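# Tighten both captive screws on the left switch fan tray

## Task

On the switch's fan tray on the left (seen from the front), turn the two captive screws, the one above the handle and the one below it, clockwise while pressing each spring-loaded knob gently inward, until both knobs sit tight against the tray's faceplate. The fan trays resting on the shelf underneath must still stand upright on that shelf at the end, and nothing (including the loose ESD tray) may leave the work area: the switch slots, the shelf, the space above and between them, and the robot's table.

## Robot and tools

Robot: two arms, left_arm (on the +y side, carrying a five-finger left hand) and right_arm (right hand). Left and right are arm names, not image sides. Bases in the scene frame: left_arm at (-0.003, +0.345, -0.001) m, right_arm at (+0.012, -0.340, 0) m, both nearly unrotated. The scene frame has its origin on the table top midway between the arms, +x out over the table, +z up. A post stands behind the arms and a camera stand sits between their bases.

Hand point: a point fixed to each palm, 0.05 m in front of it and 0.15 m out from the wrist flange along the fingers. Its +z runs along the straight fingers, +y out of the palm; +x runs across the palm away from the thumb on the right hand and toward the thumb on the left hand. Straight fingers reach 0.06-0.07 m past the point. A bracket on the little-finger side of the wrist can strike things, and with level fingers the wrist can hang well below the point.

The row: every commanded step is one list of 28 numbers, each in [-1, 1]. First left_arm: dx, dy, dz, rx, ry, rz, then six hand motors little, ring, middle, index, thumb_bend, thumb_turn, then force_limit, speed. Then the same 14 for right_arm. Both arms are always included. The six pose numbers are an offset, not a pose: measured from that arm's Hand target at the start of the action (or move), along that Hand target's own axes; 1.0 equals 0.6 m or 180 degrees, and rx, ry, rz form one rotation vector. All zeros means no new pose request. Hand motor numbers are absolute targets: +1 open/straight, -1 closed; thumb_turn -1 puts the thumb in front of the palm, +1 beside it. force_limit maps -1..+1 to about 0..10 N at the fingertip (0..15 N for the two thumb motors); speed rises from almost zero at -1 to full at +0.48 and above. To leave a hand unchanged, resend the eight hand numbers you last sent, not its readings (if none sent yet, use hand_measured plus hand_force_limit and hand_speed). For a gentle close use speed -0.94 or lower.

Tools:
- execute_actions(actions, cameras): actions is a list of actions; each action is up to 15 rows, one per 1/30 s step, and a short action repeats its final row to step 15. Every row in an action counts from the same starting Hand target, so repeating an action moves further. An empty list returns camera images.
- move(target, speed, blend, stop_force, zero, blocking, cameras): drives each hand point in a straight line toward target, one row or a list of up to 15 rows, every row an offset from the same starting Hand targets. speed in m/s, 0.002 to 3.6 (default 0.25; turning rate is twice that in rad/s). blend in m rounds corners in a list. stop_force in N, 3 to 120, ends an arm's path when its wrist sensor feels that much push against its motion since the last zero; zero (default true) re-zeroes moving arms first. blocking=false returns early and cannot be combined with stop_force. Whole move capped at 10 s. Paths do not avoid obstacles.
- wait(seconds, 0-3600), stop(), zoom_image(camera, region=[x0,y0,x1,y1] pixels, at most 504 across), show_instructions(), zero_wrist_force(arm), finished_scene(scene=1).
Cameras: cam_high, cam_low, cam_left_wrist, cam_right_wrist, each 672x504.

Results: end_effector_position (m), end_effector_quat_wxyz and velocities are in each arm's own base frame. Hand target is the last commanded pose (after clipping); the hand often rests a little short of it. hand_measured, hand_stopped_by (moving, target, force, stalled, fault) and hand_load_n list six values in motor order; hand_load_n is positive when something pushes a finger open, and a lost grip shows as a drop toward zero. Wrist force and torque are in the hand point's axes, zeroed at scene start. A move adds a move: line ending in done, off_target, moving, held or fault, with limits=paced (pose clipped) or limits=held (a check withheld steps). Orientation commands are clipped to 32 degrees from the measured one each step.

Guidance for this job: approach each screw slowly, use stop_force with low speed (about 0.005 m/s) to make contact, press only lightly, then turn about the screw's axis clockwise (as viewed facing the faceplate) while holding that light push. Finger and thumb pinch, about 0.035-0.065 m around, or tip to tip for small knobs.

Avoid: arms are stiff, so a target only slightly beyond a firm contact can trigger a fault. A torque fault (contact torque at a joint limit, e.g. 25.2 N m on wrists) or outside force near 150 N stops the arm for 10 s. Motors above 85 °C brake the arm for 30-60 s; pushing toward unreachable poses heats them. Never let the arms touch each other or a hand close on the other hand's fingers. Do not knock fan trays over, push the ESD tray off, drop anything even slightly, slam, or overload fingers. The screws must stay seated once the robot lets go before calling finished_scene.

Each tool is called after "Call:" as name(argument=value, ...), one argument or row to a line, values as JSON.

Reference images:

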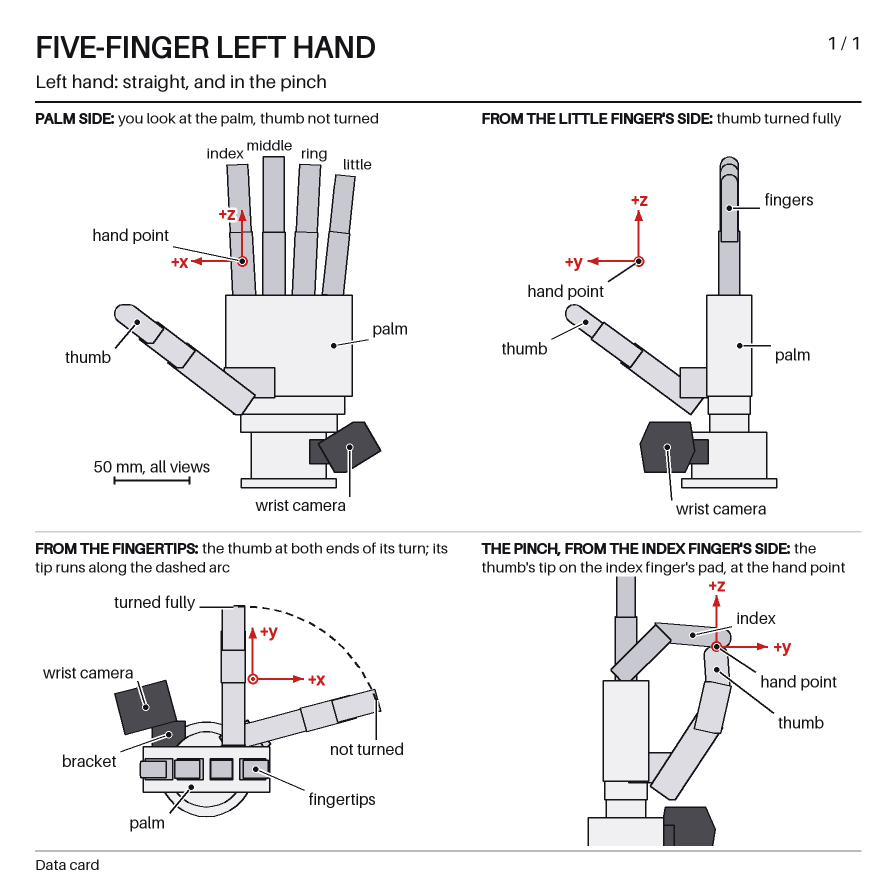

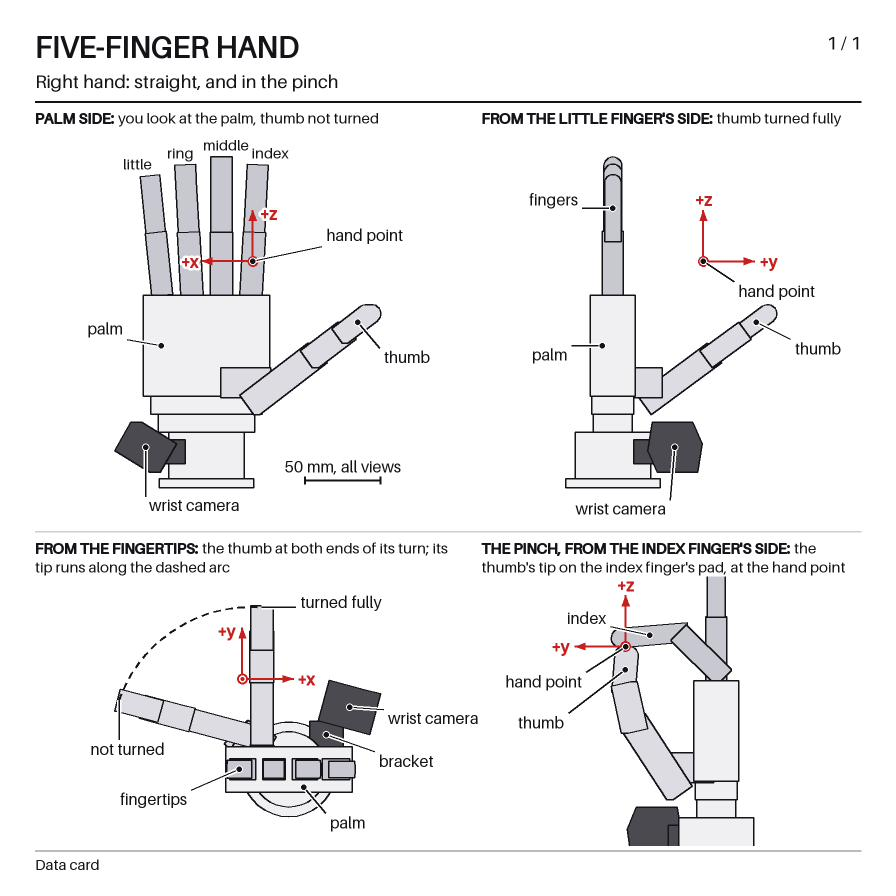

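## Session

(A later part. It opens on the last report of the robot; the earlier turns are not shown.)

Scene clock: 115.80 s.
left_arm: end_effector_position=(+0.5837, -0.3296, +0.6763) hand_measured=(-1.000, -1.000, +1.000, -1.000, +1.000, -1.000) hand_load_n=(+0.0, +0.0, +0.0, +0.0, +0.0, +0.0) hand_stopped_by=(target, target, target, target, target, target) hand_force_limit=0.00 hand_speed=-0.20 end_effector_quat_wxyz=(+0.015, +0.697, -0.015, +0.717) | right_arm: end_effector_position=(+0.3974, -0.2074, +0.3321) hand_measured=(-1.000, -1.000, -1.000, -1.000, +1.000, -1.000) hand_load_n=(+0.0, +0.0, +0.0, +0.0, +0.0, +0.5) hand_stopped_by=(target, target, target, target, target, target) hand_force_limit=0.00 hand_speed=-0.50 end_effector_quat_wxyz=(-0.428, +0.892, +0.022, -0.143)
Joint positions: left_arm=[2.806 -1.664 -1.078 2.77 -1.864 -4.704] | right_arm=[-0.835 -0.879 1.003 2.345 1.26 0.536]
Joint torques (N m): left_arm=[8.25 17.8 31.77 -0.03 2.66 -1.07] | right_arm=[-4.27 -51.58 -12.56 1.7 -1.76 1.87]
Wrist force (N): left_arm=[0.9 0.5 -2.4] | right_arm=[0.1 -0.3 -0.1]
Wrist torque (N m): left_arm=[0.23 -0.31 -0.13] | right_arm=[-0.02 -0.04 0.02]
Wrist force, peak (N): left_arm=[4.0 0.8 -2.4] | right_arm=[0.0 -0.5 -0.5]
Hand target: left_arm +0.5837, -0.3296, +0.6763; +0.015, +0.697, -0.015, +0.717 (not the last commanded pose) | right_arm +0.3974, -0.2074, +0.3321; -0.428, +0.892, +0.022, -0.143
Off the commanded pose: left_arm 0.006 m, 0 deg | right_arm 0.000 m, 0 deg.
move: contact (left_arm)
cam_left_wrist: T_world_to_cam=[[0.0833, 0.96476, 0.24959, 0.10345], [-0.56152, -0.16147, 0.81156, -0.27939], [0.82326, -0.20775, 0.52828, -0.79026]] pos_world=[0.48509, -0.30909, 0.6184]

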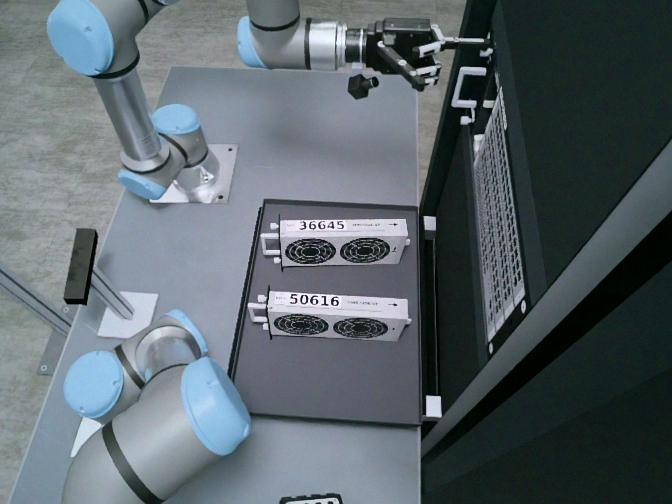

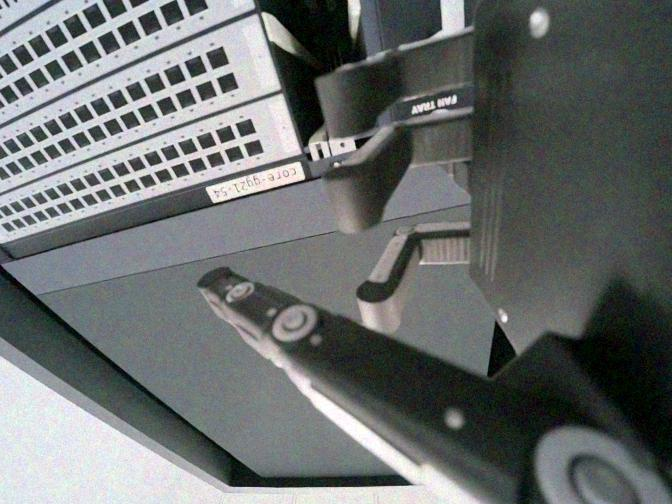

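Call:
move(
  target=[
    [0.004,0,-0.03,0,0,0,-1,-1,1,-1,1,-1,0,-0.2,0,0,0,0,0,0,-1,-1,-1,-1,1,-1,0,-0.5],
    [-0.055,0,-0.03,0,0,0,-1,-1,1,-1,1,-1,0,-0.2,0,0,0,0,0,0,-1,-1,-1,-1,1,-1,0,-0.5],
  ],
  speed=0.05,
)

Call:
move(
  target=[0,0,0.031,0,0,0,-1,-1,1,-1,1,-1,0,-0.2,0,0,0,0,0,0,-1,-1,-1,-1,1,-1,0,-0.5],
  speed=0.01,
  stop_force=3,
)

Call:
move(
  target=[0.02,0,0,0,0,0,-1,-1,1,-1,1,-1,0,-0.2,0,0,0,0,0,0,-1,-1,-1,-1,1,-1,0,-0.5],
  speed=0.005,
  stop_force=3,
  cameras=["cam_high","cam_left_wrist"],
)

Call:
zoom_image(
  camera="cam_high",
  region=[440, 10, 520, 90],
)

Scene clock: 117.67 s.
left_arm: end_effector_position=(+0.5665, -0.3289, +0.6429) hand_measured=(-1.000, -1.000, +1.000, -1.000, +1.000, -1.000) hand_load_n=(+0.0, +0.0, +0.0, +0.0, +0.0, -0.5) hand_stopped_by=(target, target, target, target, target, target) hand_force_limit=0.00 hand_speed=-0.20 end_effector_quat_wxyz=(+0.015, +0.697, -0.015, +0.717) | right_arm: end_effector_position=(+0.3974, -0.2074, +0.3321) hand_measured=(-1.000, -1.000, -1.000, -1.000, +1.000, -1.000) hand_load_n=(+0.0, +0.0, +0.0, +0.0, +0.0, +0.0) hand_stopped_by=(target, target, target, target, target, target) hand_force_limit=0.00 hand_speed=-0.50 end_effector_quat_wxyz=(-0.428, +0.892, +0.022, -0.143)
Joint positions: left_arm=[2.793 -1.599 -1.238 2.866 -1.876 -4.704] | right_arm=[-0.835 -0.879 1.003 2.345 1.26 0.536]
Joint torques (N m): left_arm=[7.81 16.87 27.27 0.83 2.82 -1.36] | right_arm=[-3.28 -51.46 -12.29 1.61 -1.93 1.83]
Wrist force (N): left_arm=[-0.3 0.8 -2.1] | right_arm=[-0.2 -0.4 -0.2]
Wrist torque (N m): left_arm=[0.25 -0.33 -0.21] | right_arm=[-0.02 0.00 0.01]
Wrist force, peak (N): left_arm=[-0.8 0.9 -2.7] | right_arm=[0.0 -0.6 -0.3]
Hand target: left_arm +0.5666, -0.3289, +0.6428; +0.015, +0.697, -0.015, +0.717 | right_arm +0.3974, -0.2074, +0.3321; -0.428, +0.892, +0.022, -0.143
Off the commanded pose: left_arm 0.000 m, 0 deg | right_arm 0.000 m, 0 deg.
move: done

Scene clock: 120.57 s.
left_arm: end_effector_position=(+0.5852, -0.3297, +0.6434) hand_measured=(-1.000, -1.000, +1.000, -1.000, +1.000, -1.000) hand_load_n=(+0.0, +0.0, +0.0, +0.0, +0.0, -0.5) hand_stopped_by=(target, target, target, target, target, target) hand_force_limit=0.00 hand_speed=-0.20 end_effector_quat_wxyz=(+0.015, +0.697, -0.015, +0.717) | right_arm: end_effector_position=(+0.3974, -0.2074, +0.3321) hand_measured=(-1.000, -1.000, -1.000, -1.000, +1.000, -1.000) hand_load_n=(+0.0, +0.0, +0.0, +0.0, +0.0, +0.0) hand_stopped_by=(target, target, target, target, target, target) hand_force_limit=0.00 hand_speed=-0.50 end_effector_quat_wxyz=(-0.428, +0.892, +0.022, -0.143)
Joint positions: left_arm=[2.807 -1.637 -1.197 2.863 -1.862 -4.704] | right_arm=[-0.835 -0.879 1.003 2.345 1.26 0.536]
Joint torques (N m): left_arm=[-9.27 33.65 11.9 1.43 -2.82 -2.17] | right_arm=[-4.4 -51.74 -11.37 1.68 -1.96 1.75]
Wrist force (N): left_arm=[-0.7 0.8 -2.3] | right_arm=[0.1 -0.4 -0.1]
Wrist torque (N m): left_arm=[0.25 -0.28 -0.15] | right_arm=[-0.03 -0.04 0.02]
Wrist force, peak (N): left_arm=[-0.7 0.8 -2.5] | right_arm=[0.1 -0.6 0.0]
Hand target: left_arm +0.5852, -0.3297, +0.6434; +0.015, +0.697, -0.015, +0.717 | right_arm +0.3974, -0.2074, +0.3321; -0.428, +0.892, +0.022, -0.143
Off the commanded pose: left_arm 0.000 m, 0 deg | right_arm 0.000 m, 0 deg.
move: done

Scene clock: 122.93 s.
left_arm: end_effector_position=(+0.5850, -0.3297, +0.6509) hand_measured=(-1.000, -1.000, +1.000, -1.000, +1.000, -1.000) hand_load_n=(+0.0, +0.0, +0.0, +0.0, +0.0, -0.5) hand_stopped_by=(target, target, target, target, target, target) hand_force_limit=0.00 hand_speed=-0.20 end_effector_quat_wxyz=(+0.015, +0.697, -0.015, +0.717) | right_arm: end_effector_position=(+0.3974, -0.2074, +0.3321) hand_measured=(-1.000, -1.000, -1.000, -1.000, +1.000, -1.000) hand_load_n=(+0.0, +0.0, +0.0, +0.0, +0.0, +0.0) hand_stopped_by=(target, target, target, target, target, target) hand_force_limit=0.00 hand_speed=-0.50 end_effector_quat_wxyz=(-0.428, +0.892, +0.022, -0.143)
Joint positions: left_arm=[2.807 -1.643 -1.17 2.842 -1.863 -4.704] | right_arm=[-0.835 -0.879 1.003 2.345 1.26 0.536]
Joint torques (N m): left_arm=[-7.16 35.09 11.42 3.26 -2.62 -1.5] | right_arm=[-3.55 -51 -12.48 1.76 -1.76 1.76]
Wrist force (N): left_arm=[-2.0 0.6 -2.1] | right_arm=[0.0 -0.5 0.0]
Wrist torque (N m): left_arm=[0.21 -0.45 -0.22] | right_arm=[-0.05 -0.03 0.01]
Wrist force, peak (N): left_arm=[-4.5 0.7 -2.9] | right_arm=[0.0 -0.7 0.0]
Hand target: left_arm +0.5850, -0.3297, +0.6509; +0.015, +0.697, -0.015, +0.717 (not the last commanded pose) | right_arm +0.3974, -0.2074, +0.3321; -0.428, +0.892, +0.022, -0.143
Off the commanded pose: left_arm 0.004 m, 0 deg | right_arm 0.000 m, 0 deg.
move: contact (left_arm)
cam_left_wrist: T_world_to_cam=[[0.0833, 0.96477, 0.24958, 0.10978], [-0.56147, -0.16147, 0.81159, -0.25811], [0.82329, -0.20773, 0.52824, -0.77792]] pos_world=[0.48639, -0.30919, 0.593]

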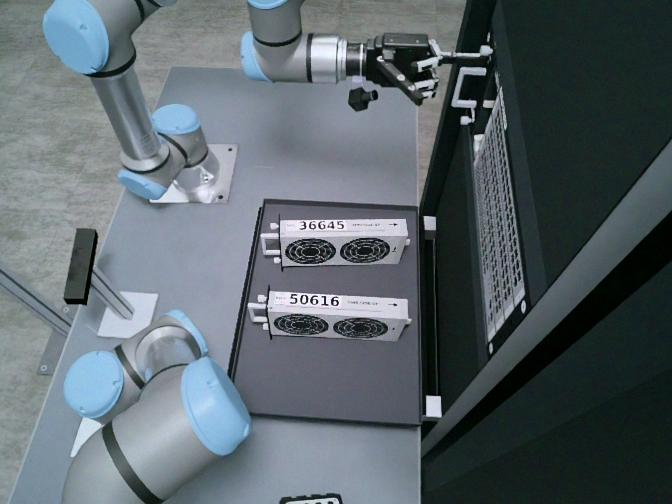

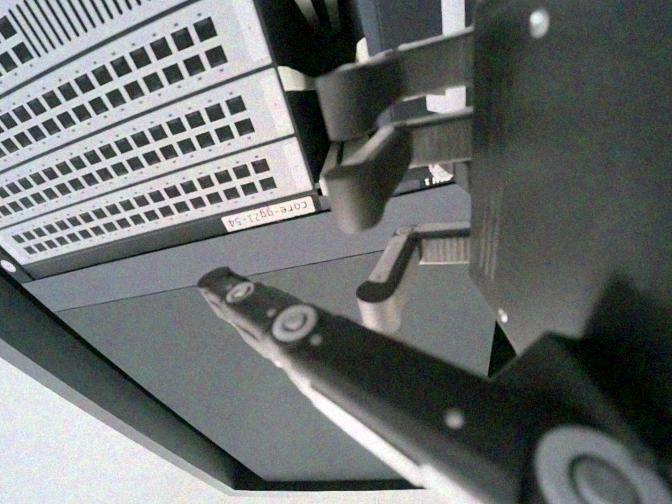

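Scaled by 6.300 from the camera's image (finer frame: 960x720).

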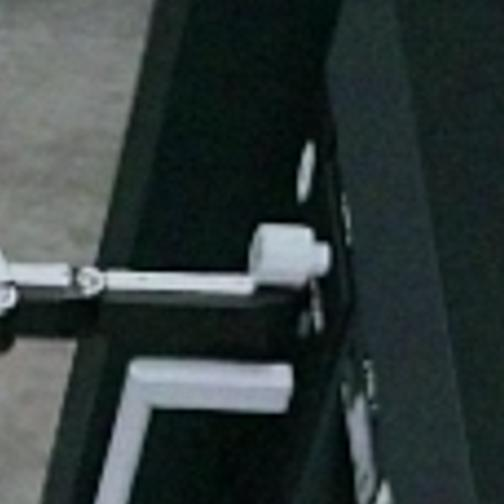

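Call:
move(
  target=[
    [-0.004,0,-0.05,0,0,0,-1,-1,1,-1,1,-1,0,-0.2,0,0,0,0,0,0,-1,-1,-1,-1,1,-1,0,-0.5],
    [-0.1142,-0.06,-0.05,0,0,0.5,-1,-1,1,-1,1,-1,0,-0.2,0,0,0,0,0,0,-1,-1,-1,-1,1,-1,0,-0.5],
    [-0.0283,-0.2,-0.05,0,0,1,-1,-1,1,-1,1,-1,0,-0.2,0,0,0,0,0,0,-1,-1,-1,-1,1,-1,0,-0.5],
  ],
  speed=0.5,
  blend=[0.01,0.02,0],
)

Call:
move(
  target=[0,0,0.05,0,0,0,-1,-1,1,-1,1,-1,0,-0.2,0,0,0,0,0,0,-1,-1,-1,-1,1,-1,0,-0.5],
  speed=0.02,
  stop_force=4,
  cameras=["cam_high","cam_left_wrist"],
)

Call:
zoom_image(
  camera="cam_high",
  region=[440, 10, 520, 90],
)

Scene clock: 127.33 s.
left_arm: end_effector_position=(+0.5606, -0.2085, +0.6331) hand_measured=(-1.000, -1.000, +1.000, -1.000, +1.000, -1.000) hand_load_n=(+0.0, +0.0, +0.0, +0.0, +0.0, +0.5) hand_stopped_by=(target, target, target, target, target, target) hand_force_limit=0.00 hand_speed=-0.20 end_effector_quat_wxyz=(+0.717, +0.015, +0.697, -0.016) | right_arm: end_effector_position=(+0.3974, -0.2074, +0.3321) hand_measured=(-1.000, -1.000, -1.000, -1.000, +1.000, -1.000) hand_load_n=(+0.0, +0.0, +0.0, +0.0, +0.0, +0.0) hand_stopped_by=(target, target, target, target, target, target) hand_force_limit=0.00 hand_speed=-0.50 end_effector_quat_wxyz=(-0.428, +0.892, +0.022, -0.143)
Joint positions: left_arm=[2.782 -1.622 -1.072 2.723 -1.887 -1.562] | right_arm=[-0.835 -0.879 1.003 2.345 1.26 0.536]
Joint torques (N m): left_arm=[-9.64 16.38 31.08 -0.28 -2.84 2.84] | right_arm=[-2.9 -51.6 -12.65 1.61 -1.65 1.84]
Wrist force (N): left_arm=[0.0 0.6 -0.4] | right_arm=[0.1 -0.3 0.0]
Wrist torque (N m): left_arm=[0.06 -0.07 -0.03] | right_arm=[-0.02 -0.04 0.02]
Wrist force, peak (N): left_arm=[-0.3 1.1 -4.1] | right_arm=[-0.2 -0.6 -0.2]
Hand target: left_arm +0.5606, -0.2085, +0.6331; +0.717, +0.015, +0.697, -0.015 | right_arm +0.3974, -0.2074, +0.3321; -0.428, +0.892, +0.022, -0.143
Off the commanded pose: left_arm 0.000 m, 0 deg | right_arm 0.000 m, 0 deg.
move: done

Scene clock: 129.27 s.
left_arm: end_effector_position=(+0.5833, -0.2095, +0.6337) hand_measured=(-1.000, -1.000, +1.000, -1.000, +1.000, -1.000) hand_load_n=(+0.0, +0.0, +0.0, +0.0, +0.0, +0.0) hand_stopped_by=(target, target, target, target, target, target) hand_force_limit=0.00 hand_speed=-0.20 end_effector_quat_wxyz=(+0.717, +0.015, +0.697, -0.015) | right_arm: end_effector_position=(+0.3974, -0.2074, +0.3321) hand_measured=(-1.000, -1.000, -1.000, -1.000, +1.000, -1.000) hand_load_n=(+0.0, +0.0, +0.0, +0.0, +0.0, +0.0) hand_stopped_by=(target, target, target, target, target, target) hand_force_limit=0.00 hand_speed=-0.50 end_effector_quat_wxyz=(-0.428, +0.892, +0.022, -0.143)
Joint positions: left_arm=[2.8 -1.67 -1.017 2.717 -1.87 -1.563] | right_arm=[-0.835 -0.879 1.003 2.345 1.26 0.536]
Joint torques (N m): left_arm=[-8.25 20.51 15.81 2.99 -3.32 -1.46] | right_arm=[-2.75 -50.41 -12.51 1.93 -1.71 1.92]
Wrist force (N): left_arm=[-1.8 0.4 -3.6] | right_arm=[-0.1 -0.4 -0.1]
Wrist torque (N m): left_arm=[0.31 -0.08 -0.11] | right_arm=[-0.03 -0.01 0.01]
Wrist force, peak (N): left_arm=[-3.2 0.4 -11.6] | right_arm=[0.1 -0.7 0.2]
Hand target: left_arm +0.5833, -0.2095, +0.6337; +0.717, +0.015, +0.697, -0.015 (not the last commanded pose) | right_arm +0.3974, -0.2074, +0.3321; -0.428, +0.892, +0.022, -0.143
Off the commanded pose: left_arm 0.007 m, 0 deg | right_arm 0.000 m, 0 deg.
move: contact (left_arm)
cam_left_wrist: T_world_to_cam=[[0.014, -0.96893, -0.24694, -0.05176], [-0.50033, 0.20703, -0.84072, 0.86298], [0.86572, 0.13532, -0.48189, -0.05532]] pos_world=[0.48039, -0.22133, 0.68608]

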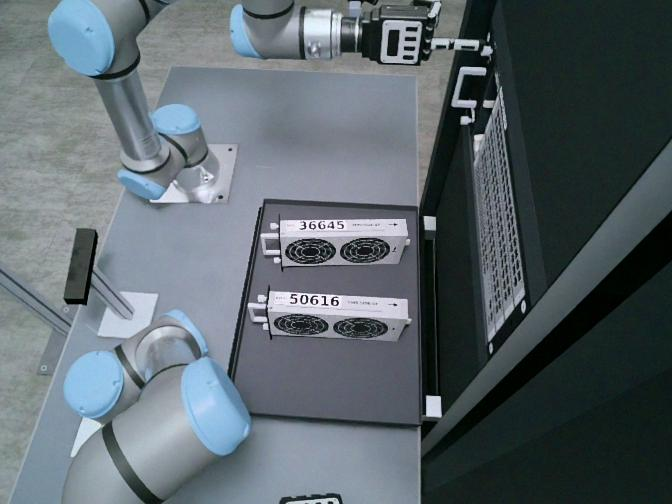

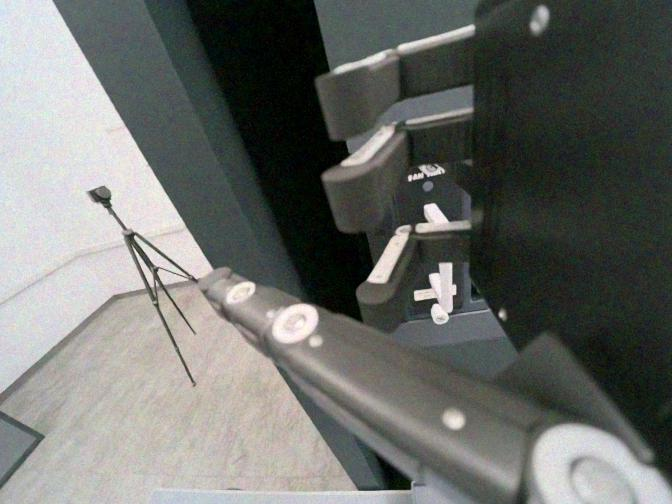

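Scaled by 6.300 from the camera's image (finer frame: 960x720).

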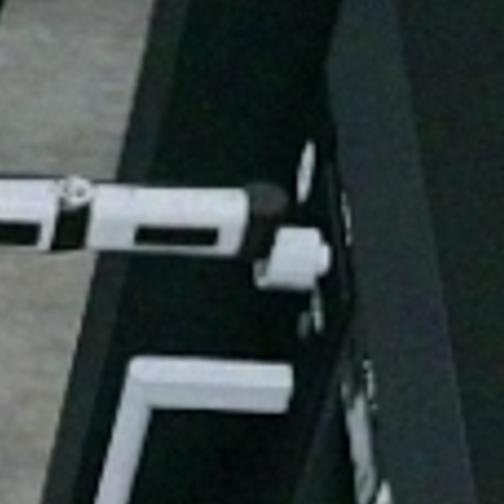

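Call:
move(
  target=[
    [0,0,-0.008,0,0,0,-1,-1,1,-1,1,-1,0,-0.2,0,0,0,0,0,0,-1,-1,-1,-1,1,-1,0,-0.5],
    [-0.014,0,-0.008,0,0,0,-1,-1,1,-1,1,-1,0,-0.2,0,0,0,0,0,0,-1,-1,-1,-1,1,-1,0,-0.5],
  ],
  speed=0.03,
)

Call:
move(
  target=[0,0,0.01,0,0,0,-1,-1,1,-1,1,-1,0,-0.2,0,0,0,0,0,0,-1,-1,-1,-1,1,-1,0,-0.5],
  speed=0.01,
  stop_force=3,
)

Call:
move(
  target=[0.02,0,0,0,0,0,-1,-1,1,-1,1,-1,0,-0.2,0,0,0,0,0,0,-1,-1,-1,-1,1,-1,0,-0.5],
  speed=0.005,
  stop_force=3,
  cameras=["cam_high"],
)

Call:
zoom_image(
  camera="cam_high",
  region=[440, 10, 520, 90],
)

Scene clock: 130.37 s.
left_arm: end_effector_position=(+0.5783, -0.2093, +0.6419) hand_measured=(-1.000, -1.000, +1.000, -1.000, +1.000, -1.000) hand_load_n=(+0.0, +0.0, +0.0, +0.0, +0.0, +0.0) hand_stopped_by=(target, target, target, target, target, target) hand_force_limit=0.00 hand_speed=-0.20 end_effector_quat_wxyz=(+0.717, +0.015, +0.697, -0.015) end_effector_velocity=(+0.000, +0.000, -0.001) end_effector_angular_velocity=(+0.000, +0.000, +0.000) | right_arm: end_effector_position=(+0.3974, -0.2074, +0.3321) hand_measured=(-1.000, -1.000, -1.000, -1.000, +1.000, -1.000) hand_load_n=(+0.0, +0.0, +0.0, +0.0, +0.0, +0.0) hand_stopped_by=(target, target, target, target, target, target) hand_force_limit=0.00 hand_speed=-0.50 end_effector_quat_wxyz=(-0.428, +0.892, +0.022, -0.143)
Joint positions: left_arm=[2.796 -1.67 -0.994 2.693 -1.873 -1.562] | right_arm=[-0.835 -0.879 1.003 2.345 1.26 0.536]
Joint velocities: left_arm=[0 0.001 -0.005 0.004 0.001 0] | right_arm=[within noise]
Joint torques (N m): left_arm=[8.86 33.51 9.45 2.89 2.73 1.85] | right_arm=[-2.65 -51.36 -12.65 1.74 -1.71 1.75]
Wrist force (N): left_arm=[-0.1 0.9 -0.4] | right_arm=[0.1 -0.2 -0.2]
Wrist torque (N m): left_arm=[0.13 -0.05 -0.03] | right_arm=[0.00 -0.04 0.03]
Wrist force, peak (N): left_arm=[-1.9 0.3 -3.8] | right_arm=[0.3 -0.7 -0.1]
Hand target: left_arm +0.5783, -0.2093, +0.6420; +0.717, +0.015, +0.697, -0.015 | right_arm +0.3974, -0.2074, +0.3321; -0.428, +0.892, +0.022, -0.143
Off the commanded pose: left_arm 0.000 m, 0 deg | right_arm 0.000 m, 0 deg.
move: done

Scene clock: 131.97 s.
left_arm: end_effector_position=(+0.5843, -0.2095, +0.6421) hand_measured=(-1.000, -1.000, +1.000, -1.000, +1.000, -1.000) hand_load_n=(+0.0, +0.0, +0.0, +0.0, +0.0, +0.5) hand_stopped_by=(target, target, target, target, target, target) hand_force_limit=0.00 hand_speed=-0.20 end_effector_quat_wxyz=(+0.717, +0.015, +0.697, -0.015) | right_arm: end_effector_position=(+0.3974, -0.2074, +0.3321) hand_measured=(-1.000, -1.000, -1.000, -1.000, +1.000, -1.000) hand_load_n=(+0.0, +0.0, +0.0, +0.0, +0.0, -0.5) hand_stopped_by=(target, target, target, target, target, target) hand_force_limit=0.00 hand_speed=-0.50 end_effector_quat_wxyz=(-0.428, +0.892, +0.022, -0.143)
Joint positions: left_arm=[2.801 -1.683 -0.979 2.691 -1.869 -1.563] | right_arm=[-0.835 -0.879 1.003 2.345 1.26 0.536]
Joint torques (N m): left_arm=[-9.34 34.89 9.99 1.91 -2.76 -2.4] | right_arm=[-2.82 -51.29 -12.02 1.76 -1.77 1.97]
Wrist force (N): left_arm=[-0.2 1.1 -0.4] | right_arm=[0.0 -0.3 -0.2]
Wrist torque (N m): left_arm=[0.15 -0.04 -0.04] | right_arm=[-0.02 -0.03 0.02]
Wrist force, peak (N): left_arm=[-0.3 1.3 -0.3] | right_arm=[0.2 -0.6 -0.2]
Hand target: left_arm +0.5843, -0.2095, +0.6421; +0.717, +0.015, +0.697, -0.015 | right_arm +0.3974, -0.2074, +0.3321; -0.428, +0.892, +0.022, -0.143
Off the commanded pose: left_arm 0.000 m, 0 deg | right_arm 0.000 m, 0 deg.
move: done

Scene clock: 134.53 s.
left_arm: end_effector_position=(+0.5845, -0.2096, +0.6340) hand_measured=(-1.000, -1.000, +1.000, -1.000, +1.000, -1.000) hand_load_n=(+0.0, +0.0, -0.5, +0.0, +0.0, +0.0) hand_stopped_by=(target, target, target, target, target, target) hand_force_limit=0.00 hand_speed=-0.20 end_effector_quat_wxyz=(+0.717, +0.015, +0.697, -0.015) | right_arm: end_effector_position=(+0.3974, -0.2074, +0.3321) hand_measured=(-1.000, -1.000, -1.000, -1.000, +1.000, -1.000) hand_load_n=(+0.0, +0.0, +0.0, +0.0, +0.0, +0.0) hand_stopped_by=(target, target, target, target, target, target) hand_force_limit=0.00 hand_speed=-0.50 end_effector_quat_wxyz=(-0.428, +0.892, +0.022, -0.143)
Joint positions: left_arm=[2.801 -1.673 -1.013 2.715 -1.869 -1.563] | right_arm=[-0.835 -0.879 1.003 2.345 1.26 0.536]
Joint torques (N m): left_arm=[6.04 17.9 30.6 -0.31 2.65 -2.36] | right_arm=[-2.34 -50.88 -12.97 1.9 -1.56 1.88]
Wrist force (N): left_arm=[-2.1 0.9 -2.1] | right_arm=[0.2 -0.5 -0.1]
Wrist torque (N m): left_arm=[0.25 -0.06 -0.14] | right_arm=[-0.05 -0.06 0.03]
Wrist force, peak (N): left_arm=[-4.2 0.7 -2.4] | right_arm=[0.1 -0.6 -0.1]
Hand target: left_arm +0.5845, -0.2096, +0.6340; +0.717, +0.015, +0.697, -0.015 (not the last commanded pose) | right_arm +0.3974, -0.2074, +0.3321; -0.428, +0.892, +0.022, -0.143
Off the commanded pose: left_arm 0.004 m, 0 deg | right_arm 0.000 m, 0 deg.
move: contact (left_arm)

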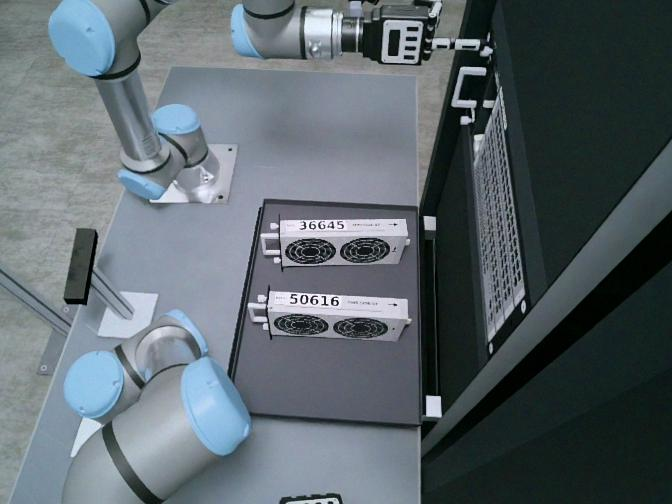

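Scaled by 6.300 from the camera's image (finer frame: 960x720).

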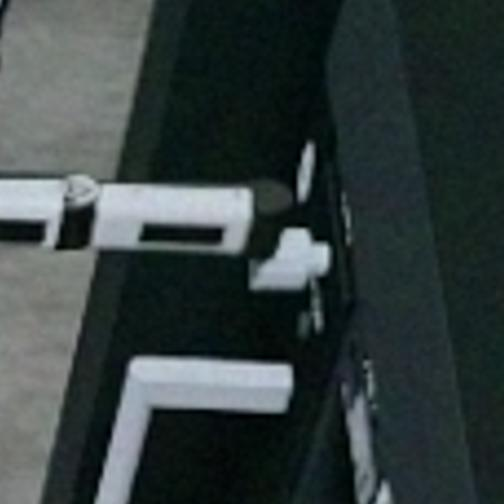

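Call:
move(
  target=[
    [-0.005,0,0,0,0,0,-1,-1,1,-1,1,-1,0,-0.2,0,0,0,0,0,0,-1,-1,-1,-1,1,-1,0,-0.5],
    [-0.005,-0.035,0,0,0,0,-1,-1,1,-1,1,-1,0,-0.2,0,0,0,0,0,0,-1,-1,-1,-1,1,-1,0,-0.5],
    [0.0212,-0.035,0,0,0,0,-1,-1,1,-1,1,-1,0,-0.2,0,0,0,0,0,0,-1,-1,-1,-1,1,-1,0,-0.5],
  ],
  speed=0.05,
  blend=[0.002,0.002,0],
)

Call:
move(
  target=[0,0.02,0,0,0,0,-1,-1,1,-1,1,-1,0,-0.2,0,0,0,0,0,0,-1,-1,-1,-1,1,-1,0,-0.5],
  speed=0.005,
  stop_force=3,
  cameras=["cam_high"],
)

Call:
zoom_image(
  camera="cam_high",
  region=[440, 10, 520, 90],
)

Scene clock: 136.03 s.
left_arm: end_effector_position=(+0.5839, -0.2305, +0.6214) hand_measured=(-1.000, -1.000, +1.000, -1.000, +1.000, -1.000) hand_load_n=(+0.0, +0.0, +0.0, +0.0, +0.0, +0.0) hand_stopped_by=(target, target, target, target, target, target) hand_force_limit=0.00 hand_speed=-0.20 end_effector_quat_wxyz=(+0.717, +0.015, +0.697, -0.015) | right_arm: end_effector_position=(+0.3974, -0.2074, +0.3321) hand_measured=(-1.000, -1.000, -1.000, -1.000, +1.000, -1.000) hand_load_n=(+0.0, +0.0, +0.0, +0.0, +0.0, +0.0) hand_stopped_by=(target, target, target, target, target, target) hand_force_limit=0.00 hand_speed=-0.50 end_effector_quat_wxyz=(-0.428, +0.892, +0.022, -0.143)
Joint positions: left_arm=[2.752 -1.692 -1.028 2.749 -1.918 -1.561] | right_arm=[-0.835 -0.879 1.003 2.345 1.26 0.536]
Joint torques (N m): left_arm=[8.6 19.94 25.01 0.77 2.84 -0.88] | right_arm=[-2.89 -49.46 -12.9 1.99 -1.71 1.84]
Wrist force (N): left_arm=[0.0 0.8 -0.3] | right_arm=[0.0 -0.5 -0.1]
Wrist torque (N m): left_arm=[0.09 -0.05 -0.20] | right_arm=[-0.04 -0.03 0.01]
Wrist force, peak (N): left_arm=[-2.4 1.1 -2.0] | right_arm=[0.0 -0.6 -0.1]
Hand target: left_arm +0.5839, -0.2306, +0.6213; +0.717, +0.015, +0.697, -0.015 | right_arm +0.3974, -0.2074, +0.3321; -0.428, +0.892, +0.022, -0.143
Off the commanded pose: left_arm 0.000 m, 0 deg | right_arm 0.000 m, 0 deg.
move: done; blend cut to 0.0015 m at target 1

Scene clock: 139.03 s.
left_arm: end_effector_position=(+0.5844, -0.2185, +0.6213) hand_measured=(-1.000, -1.000, +1.000, -1.000, +1.000, -1.000) hand_load_n=(+0.0, +0.0, +0.0, +0.0, +0.0, +0.0) hand_stopped_by=(target, target, target, target, target, target) hand_force_limit=0.00 hand_speed=-0.20 end_effector_quat_wxyz=(+0.717, +0.015, +0.697, -0.015) | right_arm: end_effector_position=(+0.3974, -0.2074, +0.3321) hand_measured=(-1.000, -1.000, -1.000, -1.000, +1.000, -1.000) hand_load_n=(+0.0, +0.5, +0.0, +0.0, +0.0, +0.0) hand_stopped_by=(target, target, target, target, target, target) hand_force_limit=0.00 hand_speed=-0.50 end_effector_quat_wxyz=(-0.428, +0.892, +0.022, -0.143)
Joint positions: left_arm=[2.78 -1.673 -1.049 2.751 -1.89 -1.562] | right_arm=[-0.835 -0.879 1.003 2.345 1.26 0.536]
Joint torques (N m): left_arm=[-9.18 21.56 25.02 2.62 -2.2 -2.22] | right_arm=[-2 -49.59 -12.2 1.79 -1.57 2.06]
Wrist force (N): left_arm=[-0.4 0.8 -0.5] | right_arm=[0.0 -0.4 -0.2]
Wrist torque (N m): left_arm=[0.12 -0.02 -0.04] | right_arm=[-0.02 -0.02 0.01]
Wrist force, peak (N): left_arm=[-0.4 1.2 -0.5] | right_arm=[0.1 -0.7 -0.2]
Hand target: left_arm +0.5844, -0.2186, +0.6213; +0.717, +0.015, +0.697, -0.015 | right_arm +0.3974, -0.2074, +0.3321; -0.428, +0.892, +0.022, -0.143
Off the commanded pose: left_arm 0.000 m, 0 deg | right_arm 0.000 m, 0 deg.
move: done

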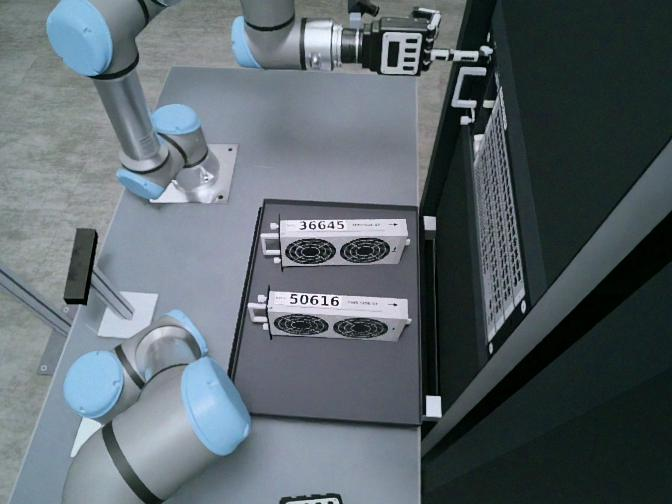

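Scaled by 6.300 from the camera's image (finer frame: 960x720).

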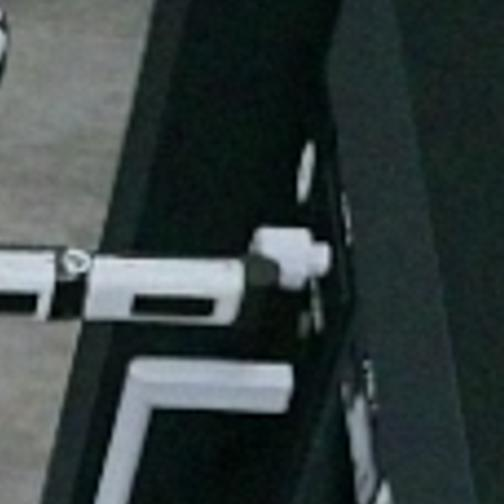

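Call:
move(
  target=[0,0.02,0,0,0,0,-1,-1,1,-1,1,-1,0,-0.2,0,0,0,0,0,0,-1,-1,-1,-1,1,-1,0,-0.5],
  speed=0.005,
  stop_force=3,
  cameras=["cam_high"],
)

Call:
zoom_image(
  camera="cam_high",
  region=[440, 10, 520, 90],
)

Scene clock: 140.47 s.
left_arm: end_effector_position=(+0.5845, -0.2168, +0.6213) hand_measured=(-1.000, -1.000, +1.000, -1.000, +1.000, -1.000) hand_load_n=(+0.0, +0.0, +0.0, +0.0, +0.0, +0.0) hand_stopped_by=(target, target, target, target, target, target) hand_force_limit=0.00 hand_speed=-0.20 end_effector_quat_wxyz=(+0.717, +0.015, +0.697, -0.016) | right_arm: end_effector_position=(+0.3974, -0.2074, +0.3321) hand_measured=(-1.000, -1.000, -1.000, -1.000, +1.000, -1.000) hand_load_n=(+0.0, +0.0, +0.0, +0.0, +0.0, +0.0) hand_stopped_by=(target, target, target, target, target, target) hand_force_limit=0.00 hand_speed=-0.50 end_effector_quat_wxyz=(-0.428, +0.892, +0.022, -0.143)
Joint positions: left_arm=[2.784 -1.67 -1.052 2.752 -1.886 -1.562] | right_arm=[-0.835 -0.879 1.003 2.345 1.26 0.536]
Joint torques (N m): left_arm=[-7.95 19.2 31.7 0.4 -3.57 -1.33] | right_arm=[-2.49 -50.48 -12.82 1.83 -1.78 1.86]
Wrist force (N): left_arm=[-0.2 -1.7 -1.4] | right_arm=[0.0 -0.3 -0.2]
Wrist torque (N m): left_arm=[0.24 -0.08 0.03] | right_arm=[-0.01 -0.02 0.02]
Wrist force, peak (N): left_arm=[-0.6 -3.4 -1.9] | right_arm=[0.0 -0.8 0.0]
Hand target: left_arm +0.5845, -0.2168, +0.6213; +0.717, +0.015, +0.697, -0.015 (not the last commanded pose) | right_arm +0.3974, -0.2074, +0.3321; -0.428, +0.892, +0.022, -0.143
Off the commanded pose: left_arm 0.010 m, 0 deg | right_arm 0.000 m, 0 deg.
move: contact (left_arm)

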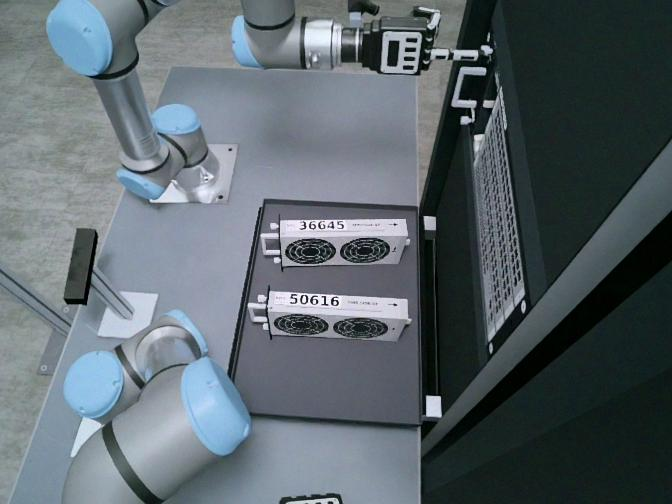

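Scaled by 6.300 from the camera's image (finer frame: 960x720).

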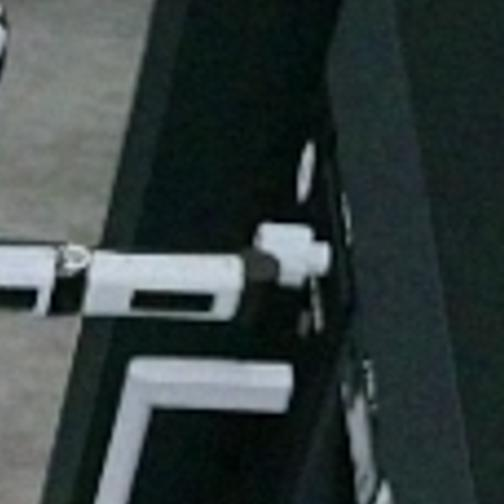

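Call:
move(
  target=[
    [0,-0.003,-0.03,0,0,0,-1,-1,1,-1,1,-1,0,-0.2,0,0,0,0,0,0,-1,-1,-1,-1,1,-1,0,-0.5],
    [0.06467,-0.13533,-0.04,0,0,-0.5,-1,-1,1,-1,1,-1,0,-0.2,0,0,0,0,0,0,-1,-1,-1,-1,1,-1,0,-0.5],
    [-0.07067,-0.2,-0.04,0,0,-1,-1,-1,1,-1,1,-1,0,-0.2,0,0,0,0,0,0,-1,-1,-1,-1,1,-1,0,-0.5],
    [-0.1415,-0.0557,-0.0247,0.00728,0.00679,0.5222,-1,-1,1,-1,1,-1,0,-0.2,0,0,0,0,0,0,-1,-1,-1,-1,1,-1,0,-0.5],
  ],
  speed=0.5,
  blend=[0.003,0.02,0.01,0],
)

Call:
move(
  target=[0,0,0.04,0,0,0,-1,-1,1,-1,1,-1,0,-0.2,0,0,0,0,0,0,-1,-1,-1,-1,1,-1,0,-0.5],
  speed=0.006,
  stop_force=5,
  cameras=["cam_high","cam_left_wrist"],
)

Call:
zoom_image(
  camera="cam_high",
  region=[440, 10, 520, 90],
)

Scene clock: 146.83 s.
left_arm: end_effector_position=(+0.5660, -0.2495, +0.7058) hand_measured=(-1.000, -1.000, +1.000, -1.000, +1.000, -1.000) hand_load_n=(+0.0, +0.0, +0.0, +0.0, +0.0, +0.0) hand_stopped_by=(target, target, target, target, target, target) hand_force_limit=0.00 hand_speed=-0.20 end_effector_quat_wxyz=(+0.493, +0.528, +0.471, +0.507) end_effector_velocity=(+0.000, +0.000, +0.000) end_effector_angular_velocity=(-0.005, +0.000, +0.000) | right_arm: end_effector_position=(+0.3974, -0.2074, +0.3321) hand_measured=(-1.000, -1.000, -1.000, -1.000, +1.000, -1.000) hand_load_n=(+0.0, +0.0, +0.0, +0.0, +0.0, +0.0) hand_stopped_by=(target, target, target, target, target, target) hand_force_limit=0.00 hand_speed=-0.50 end_effector_quat_wxyz=(-0.428, +0.892, +0.022, -0.143)
Joint positions: left_arm=[2.771 -1.642 -1.088 2.729 -1.898 -6.213] | right_arm=[-0.835 -0.879 1.003 2.345 1.26 0.536]
Joint velocities: left_arm=[0 0.001 0 0 0 -0.005] | right_arm=[within noise]
Joint torques (N m): left_arm=[-6.34 33.13 12.56 2.22 2.2 -2.36] | right_arm=[-2.67 -49.34 -12.25 1.88 -1.59 1.81]
Wrist force (N): left_arm=[0.1 -0.6 -1.5] | right_arm=[-0.1 -0.3 -0.2]
Wrist torque (N m): left_arm=[0.04 -0.28 0.09] | right_arm=[-0.01 0.00 0.01]
Wrist force, peak (N): left_arm=[-0.6 2.9 -1.1] | right_arm=[-0.2 -0.6 -0.3]
Hand target: left_arm +0.5660, -0.2494, +0.7058; +0.493, +0.527, +0.471, +0.507 | right_arm +0.3974, -0.2074, +0.3321; -0.428, +0.892, +0.022, -0.143
Off the commanded pose: left_arm 0.000 m, 0 deg | right_arm 0.000 m, 0 deg.
move: done

Scene clock: 150.37 s.
left_arm: end_effector_position=(+0.5810, -0.2501, +0.7058) hand_measured=(-1.000, -1.000, +1.000, -1.000, +1.000, -1.000) hand_load_n=(+0.0, +0.0, +0.0, +0.0, +0.0, +0.0) hand_stopped_by=(target, target, target, target, target, target) hand_force_limit=0.00 hand_speed=-0.20 end_effector_quat_wxyz=(+0.493, +0.527, +0.471, +0.507) | right_arm: end_effector_position=(+0.3974, -0.2074, +0.3321) hand_measured=(-1.000, -1.000, -1.000, -1.000, +1.000, -1.000) hand_load_n=(+0.0, +0.0, +0.0, +0.0, +0.0, +0.0) hand_stopped_by=(target, target, target, target, target, target) hand_force_limit=0.00 hand_speed=-0.50 end_effector_quat_wxyz=(-0.428, +0.892, +0.022, -0.143)
Joint positions: left_arm=[2.783 -1.673 -1.054 2.726 -1.886 -6.214] | right_arm=[-0.835 -0.879 1.003 2.345 1.26 0.536]
Joint torques (N m): left_arm=[-7.35 32.29 10.06 3.33 -2.92 -1.58] | right_arm=[-1.12 -49.94 -13.58 1.96 -1.68 1.86]
Wrist force (N): left_arm=[-0.1 -0.8 -7.7] | right_arm=[0.0 -0.3 -0.2]
Wrist torque (N m): left_arm=[0.43 -0.42 0.16] | right_arm=[-0.01 -0.03 0.02]
Wrist force, peak (N): left_arm=[-0.1 -1.0 -12.8] | right_arm=[0.2 -0.7 0.0]
Hand target: left_arm +0.5810, -0.2501, +0.7058; +0.493, +0.527, +0.471, +0.507 (not the last commanded pose) | right_arm +0.3974, -0.2074, +0.3321; -0.428, +0.892, +0.022, -0.143
Off the commanded pose: left_arm 0.009 m, 0 deg | right_arm 0.000 m, 0 deg.
move: contact (left_arm)
cam_left_wrist: T_world_to_cam=[[0.06178, 0.31293, -0.94777, 0.71414], [-0.49615, 0.83357, 0.24288, 0.32036], [0.86603, 0.45523, 0.20676, -0.41929]] pos_world=[0.47795, -0.29964, 0.68572]

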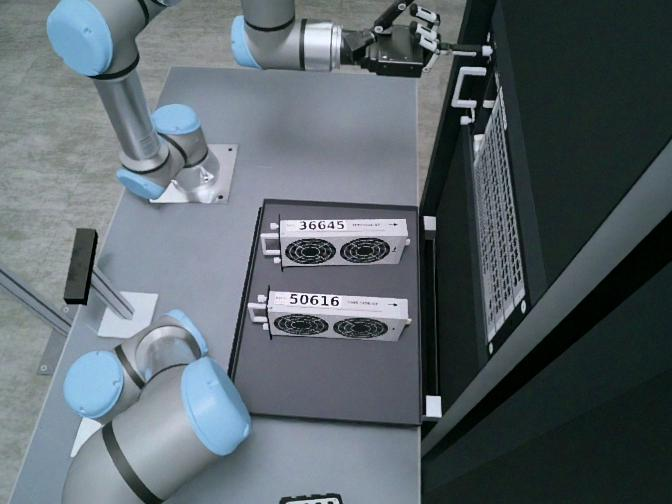

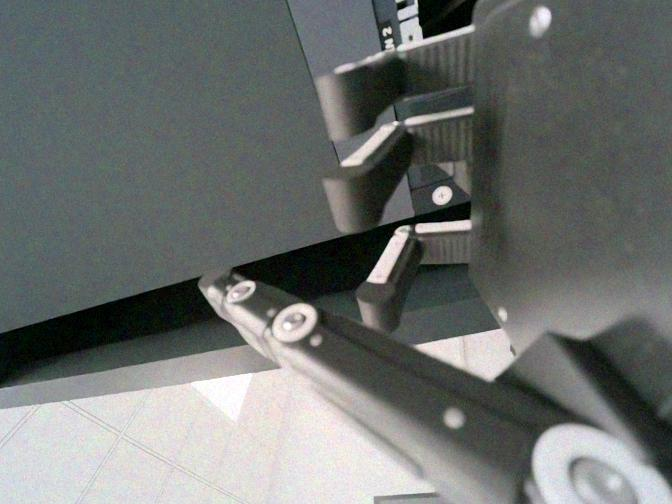

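Scaled by 6.300 from the camera's image (finer frame: 960x720).

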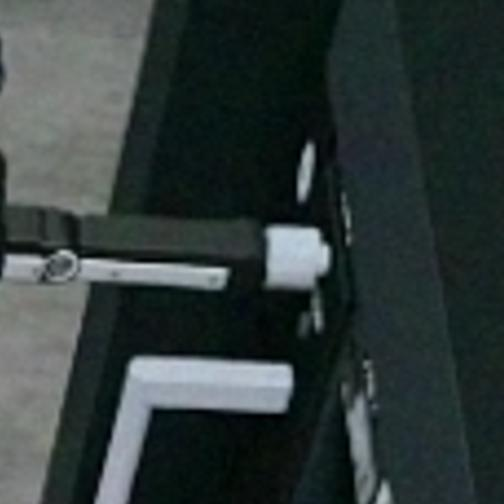

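Call:
move(
  target=[0,0,0.0006,0,0,0,-1,-1,1,-1,1,-1,0,-0.2,0,0,0,0,0,0,-1,-1,-1,-1,1,-1,0,-0.5],
  speed=0.005,
)

Call:
move(
  target=[
    [-0.02156,0.00516,0,0,0,0.06667,-1,-1,1,-1,1,-1,0,-0.2,0,0,0,0,0,0,-1,-1,-1,-1,1,-1,0,-0.5],
    [-0.04373,0.00573,0,0,0,0.13333,-1,-1,1,-1,1,-1,0,-0.2,0,0,0,0,0,0,-1,-1,-1,-1,1,-1,0,-0.5],
    [-0.06553,0.00167,0,0,0,0.2,-1,-1,1,-1,1,-1,0,-0.2,0,0,0,0,0,0,-1,-1,-1,-1,1,-1,0,-0.5],
  ],
  speed=0.2,
  blend=[0.002,0.002,0],
)

Call:
move(
  target=[
    [-0.02156,0.00516,0,0,0,0.06667,-1,-1,1,-1,1,-1,0,-0.2,0,0,0,0,0,0,-1,-1,-1,-1,1,-1,0,-0.5],
    [-0.04373,0.00573,0,0,0,0.13333,-1,-1,1,-1,1,-1,0,-0.2,0,0,0,0,0,0,-1,-1,-1,-1,1,-1,0,-0.5],
    [-0.06553,0.00167,0,0,0,0.2,-1,-1,1,-1,1,-1,0,-0.2,0,0,0,0,0,0,-1,-1,-1,-1,1,-1,0,-0.5],
  ],
  speed=0.2,
  blend=[0.002,0.002,0],
)

Scene clock: 151.30 s.
left_arm: end_effector_position=(+0.5813, -0.2501, +0.7058) hand_measured=(-1.000, -1.000, +1.000, -1.000, +1.000, -1.000) hand_load_n=(+0.0, +0.0, +0.0, +0.0, +0.0, +0.0) hand_stopped_by=(target, target, target, target, target, target) hand_force_limit=0.00 hand_speed=-0.20 end_effector_quat_wxyz=(+0.493, +0.527, +0.471, +0.506) | right_arm: end_effector_position=(+0.3974, -0.2074, +0.3321) hand_measured=(-1.000, -1.000, -1.000, -1.000, +1.000, -1.000) hand_load_n=(+0.0, +0.0, +0.0, +0.0, +0.0, +0.0) hand_stopped_by=(target, target, target, target, target, target) hand_force_limit=0.00 hand_speed=-0.50 end_effector_quat_wxyz=(-0.428, +0.892, +0.022, -0.143)
Joint positions: left_arm=[2.783 -1.674 -1.053 2.726 -1.886 -6.214] | right_arm=[-0.835 -0.879 1.003 2.345 1.26 0.536]
Joint torques (N m): left_arm=[12.65 13.44 32.07 1.38 2.87 -1.72] | right_arm=[-2.67 -50.37 -12.63 1.86 -1.68 2.13]
Wrist force (N): left_arm=[-0.7 -1.6 -16.2] | right_arm=[-0.3 -0.4 0.0]
Wrist torque (N m): left_arm=[0.91 -0.59 0.14] | right_arm=[-0.04 0.02 0.00]
Wrist force, peak (N): left_arm=[-0.7 -1.6 -16.2] | right_arm=[0.1 -0.7 0.1]
Hand target: left_arm +0.5814, -0.2501, +0.7058; +0.493, +0.527, +0.471, +0.507 | right_arm +0.3974, -0.2074, +0.3321; -0.428, +0.892, +0.022, -0.143
Off the commanded pose: left_arm 0.000 m, 0 deg | right_arm 0.000 m, 0 deg.
move: done

Scene clock: 153.37 s.
left_arm: end_effector_position=(+0.5797, -0.2893, +0.7040) hand_measured=(-1.000, -1.000, +1.000, -1.000, +1.000, -1.000) hand_load_n=(+0.0, +0.0, +0.0, +0.0, +0.0, +0.0) hand_stopped_by=(target, target, target, target, target, target) hand_force_limit=0.00 hand_speed=-0.20 end_effector_quat_wxyz=(+0.313, +0.647, +0.285, +0.634) | right_arm: end_effector_position=(+0.3974, -0.2074, +0.3321) hand_measured=(-1.000, -1.000, -1.000, -1.000, +1.000, -1.000) hand_load_n=(+0.0, +0.0, +0.0, +0.0, +0.0, +0.0) hand_stopped_by=(target, target, target, target, target, target) hand_force_limit=0.00 hand_speed=-0.50 end_effector_quat_wxyz=(-0.428, +0.892, +0.022, -0.143)
Joint positions: left_arm=[2.789 -1.664 -1.079 2.742 -1.88 -5.586] | right_arm=[-0.835 -0.879 1.003 2.345 1.26 0.536]
Joint torques (N m): left_arm=[8.68 23.37 15.18 4.08 2.21 2.44] | right_arm=[-1 -49.22 -13.54 2.02 -1.56 1.92]
Wrist force (N): left_arm=[-0.8 -0.2 -19.6] | right_arm=[-0.1 -0.4 -0.1]
Wrist torque (N m): left_arm=[1.22 -0.67 0.12] | right_arm=[-0.04 -0.01 0.02]
Wrist force, peak (N): left_arm=[0.1 -1.4 -20.0] | right_arm=[0.2 -0.6 -0.2]
Hand target: left_arm +0.5797, -0.2894, +0.7040; +0.313, +0.647, +0.285, +0.634 | right_arm +0.3974, -0.2074, +0.3321; -0.428, +0.892, +0.022, -0.143
Off the commanded pose: left_arm 0.000 m, 0 deg | right_arm 0.000 m, 0 deg.
move: done

Scene clock: 155.43 s.
left_arm: end_effector_position=(+0.5784, -0.3201, +0.6795) hand_measured=(-1.000, -1.000, +1.000, -1.000, +1.000, -1.000) hand_load_n=(+0.0, +0.0, +0.0, +0.0, +0.0, -0.5) hand_stopped_by=(target, target, target, target, target, target) hand_force_limit=0.00 hand_speed=-0.20 end_effector_quat_wxyz=(+0.101, +0.704, +0.071, +0.700) | right_arm: end_effector_position=(+0.3974, -0.2074, +0.3321) hand_measured=(-1.000, -1.000, -1.000, -1.000, +1.000, -1.000) hand_load_n=(+0.0, +0.0, +0.0, +0.0, +0.0, +0.0) hand_stopped_by=(target, target, target, target, target, target) hand_force_limit=0.00 hand_speed=-0.50 end_effector_quat_wxyz=(-0.428, +0.892, +0.022, -0.143)
Joint positions: left_arm=[2.801 -1.653 -1.099 2.752 -1.868 -4.957] | right_arm=[-0.835 -0.879 1.003 2.345 1.26 0.536]
Joint torques (N m): left_arm=[7.87 24.83 20.11 4.7 1.77 2.34] | right_arm=[-1.56 -48.96 -13.38 2.2 -1.62 2.06]
Wrist force (N): left_arm=[-3.9 0.7 -20.6] | right_arm=[0.0 -0.3 -0.2]
Wrist torque (N m): left_arm=[1.37 -0.71 -0.21] | right_arm=[-0.01 -0.02 0.01]
Wrist force, peak (N): left_arm=[-3.9 0.7 -21.1] | right_arm=[0.0 -0.6 -0.3]
Hand target: left_arm +0.5783, -0.3201, +0.6795; +0.101, +0.704, +0.071, +0.700 | right_arm +0.3974, -0.2074, +0.3321; -0.428, +0.892, +0.022, -0.143
Off the commanded pose: left_arm 0.000 m, 0 deg | right_arm 0.000 m, 0 deg.
move: done

Call:
move(
  target=[
    [-0.02156,0.00516,0,0,0,0.06667,-1,-1,1,-1,1,-1,0,-0.2,0,0,0,0,0,0,-1,-1,-1,-1,1,-1,0,-0.5],
    [-0.04373,0.00573,0,0,0,0.13333,-1,-1,1,-1,1,-1,0,-0.2,0,0,0,0,0,0,-1,-1,-1,-1,1,-1,0,-0.5],
    [-0.06553,0.00167,0,0,0,0.2,-1,-1,1,-1,1,-1,0,-0.2,0,0,0,0,0,0,-1,-1,-1,-1,1,-1,0,-0.5],
    [-0.086,-0.00683,0,0,0,0.26667,-1,-1,1,-1,1,-1,0,-0.2,0,0,0,0,0,0,-1,-1,-1,-1,1,-1,0,-0.5],
    [-0.10427,-0.0194,0,0,0,0.33333,-1,-1,1,-1,1,-1,0,-0.2,0,0,0,0,0,0,-1,-1,-1,-1,1,-1,0,-0.5],
    [-0.11952,-0.0355,0,0,0,0.4,-1,-1,1,-1,1,-1,0,-0.2,0,0,0,0,0,0,-1,-1,-1,-1,1,-1,0,-0.5],
    [-0.13109,-0.05441,0,0,0,0.46667,-1,-1,1,-1,1,-1,0,-0.2,0,0,0,0,0,0,-1,-1,-1,-1,1,-1,0,-0.5],
    [-0.13847,-0.07532,0,0,0,0.53333,-1,-1,1,-1,1,-1,0,-0.2,0,0,0,0,0,0,-1,-1,-1,-1,1,-1,0,-0.5],
  ],
  speed=0.3,
  blend=[0.002,0.002,0.002,0.002,0.002,0.002,0.002,0],
  cameras=["cam_high"],
)

Call:
zoom_image(
  camera="cam_high",
  region=[440, 10, 520, 90],
)

Scene clock: 158.97 s.
left_arm: end_effector_position=(+0.5793, -0.2964, +0.5881) hand_measured=(-1.000, -1.000, +1.000, -1.000, +1.000, -1.000) hand_load_n=(+0.0, +0.0, -0.5, +0.0, +0.0, +0.0) hand_stopped_by=(target, target, target, target, target, target) hand_force_limit=0.00 hand_speed=-0.20 end_effector_quat_wxyz=(-0.452, +0.524, -0.475, +0.544) | right_arm: end_effector_position=(+0.3974, -0.2074, +0.3321) hand_measured=(-1.000, -1.000, -1.000, -1.000, +1.000, -1.000) hand_load_n=(+0.0, +0.0, +0.0, +0.0, +0.0, +0.0) hand_stopped_by=(target, target, target, target, target, target) hand_force_limit=0.00 hand_speed=-0.50 end_effector_quat_wxyz=(-0.428, +0.892, +0.022, -0.143)
Joint positions: left_arm=[2.83 -1.645 -1.086 2.73 -1.84 -3.282] | right_arm=[-0.835 -0.879 1.003 2.345 1.26 0.536]
Joint torques (N m): left_arm=[-9.07 13.56 10.13 4.57 -0.9 2.72] | right_arm=[-1.63 -49.4 -13.66 2.05 -1.66 2.09]
Wrist force (N): left_arm=[-8.3 1.6 -18.1] | right_arm=[0.0 -0.6 0.0]
Wrist torque (N m): left_arm=[1.24 -0.57 -0.74] | right_arm=[-0.07 -0.03 0.01]
Wrist force, peak (N): left_arm=[-4.6 1.5 -21.1] | right_arm=[0.1 -0.6 -0.2]
Hand target: left_arm +0.5793, -0.2964, +0.5880; -0.452, +0.524, -0.475, +0.543 | right_arm +0.3974, -0.2074, +0.3321; -0.428, +0.892, +0.022, -0.143
Off the commanded pose: left_arm 0.000 m, 0 deg | right_arm 0.000 m, 0 deg.
move: done

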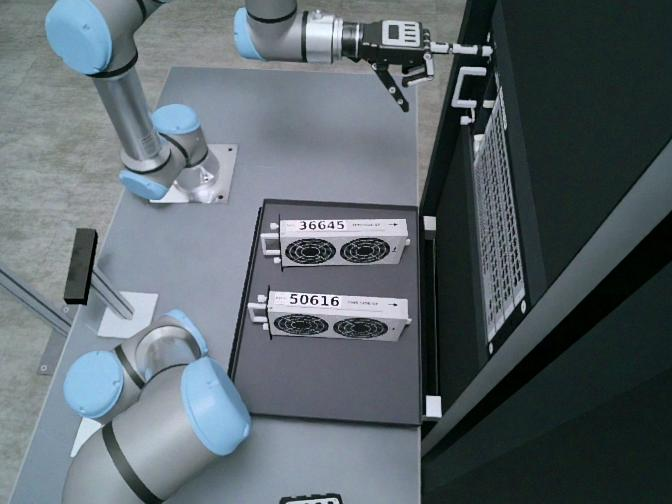

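Scaled by 6.300 from the camera's image (finer frame: 960x720).

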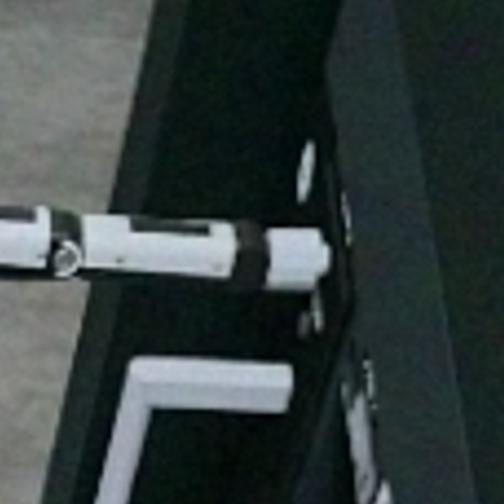

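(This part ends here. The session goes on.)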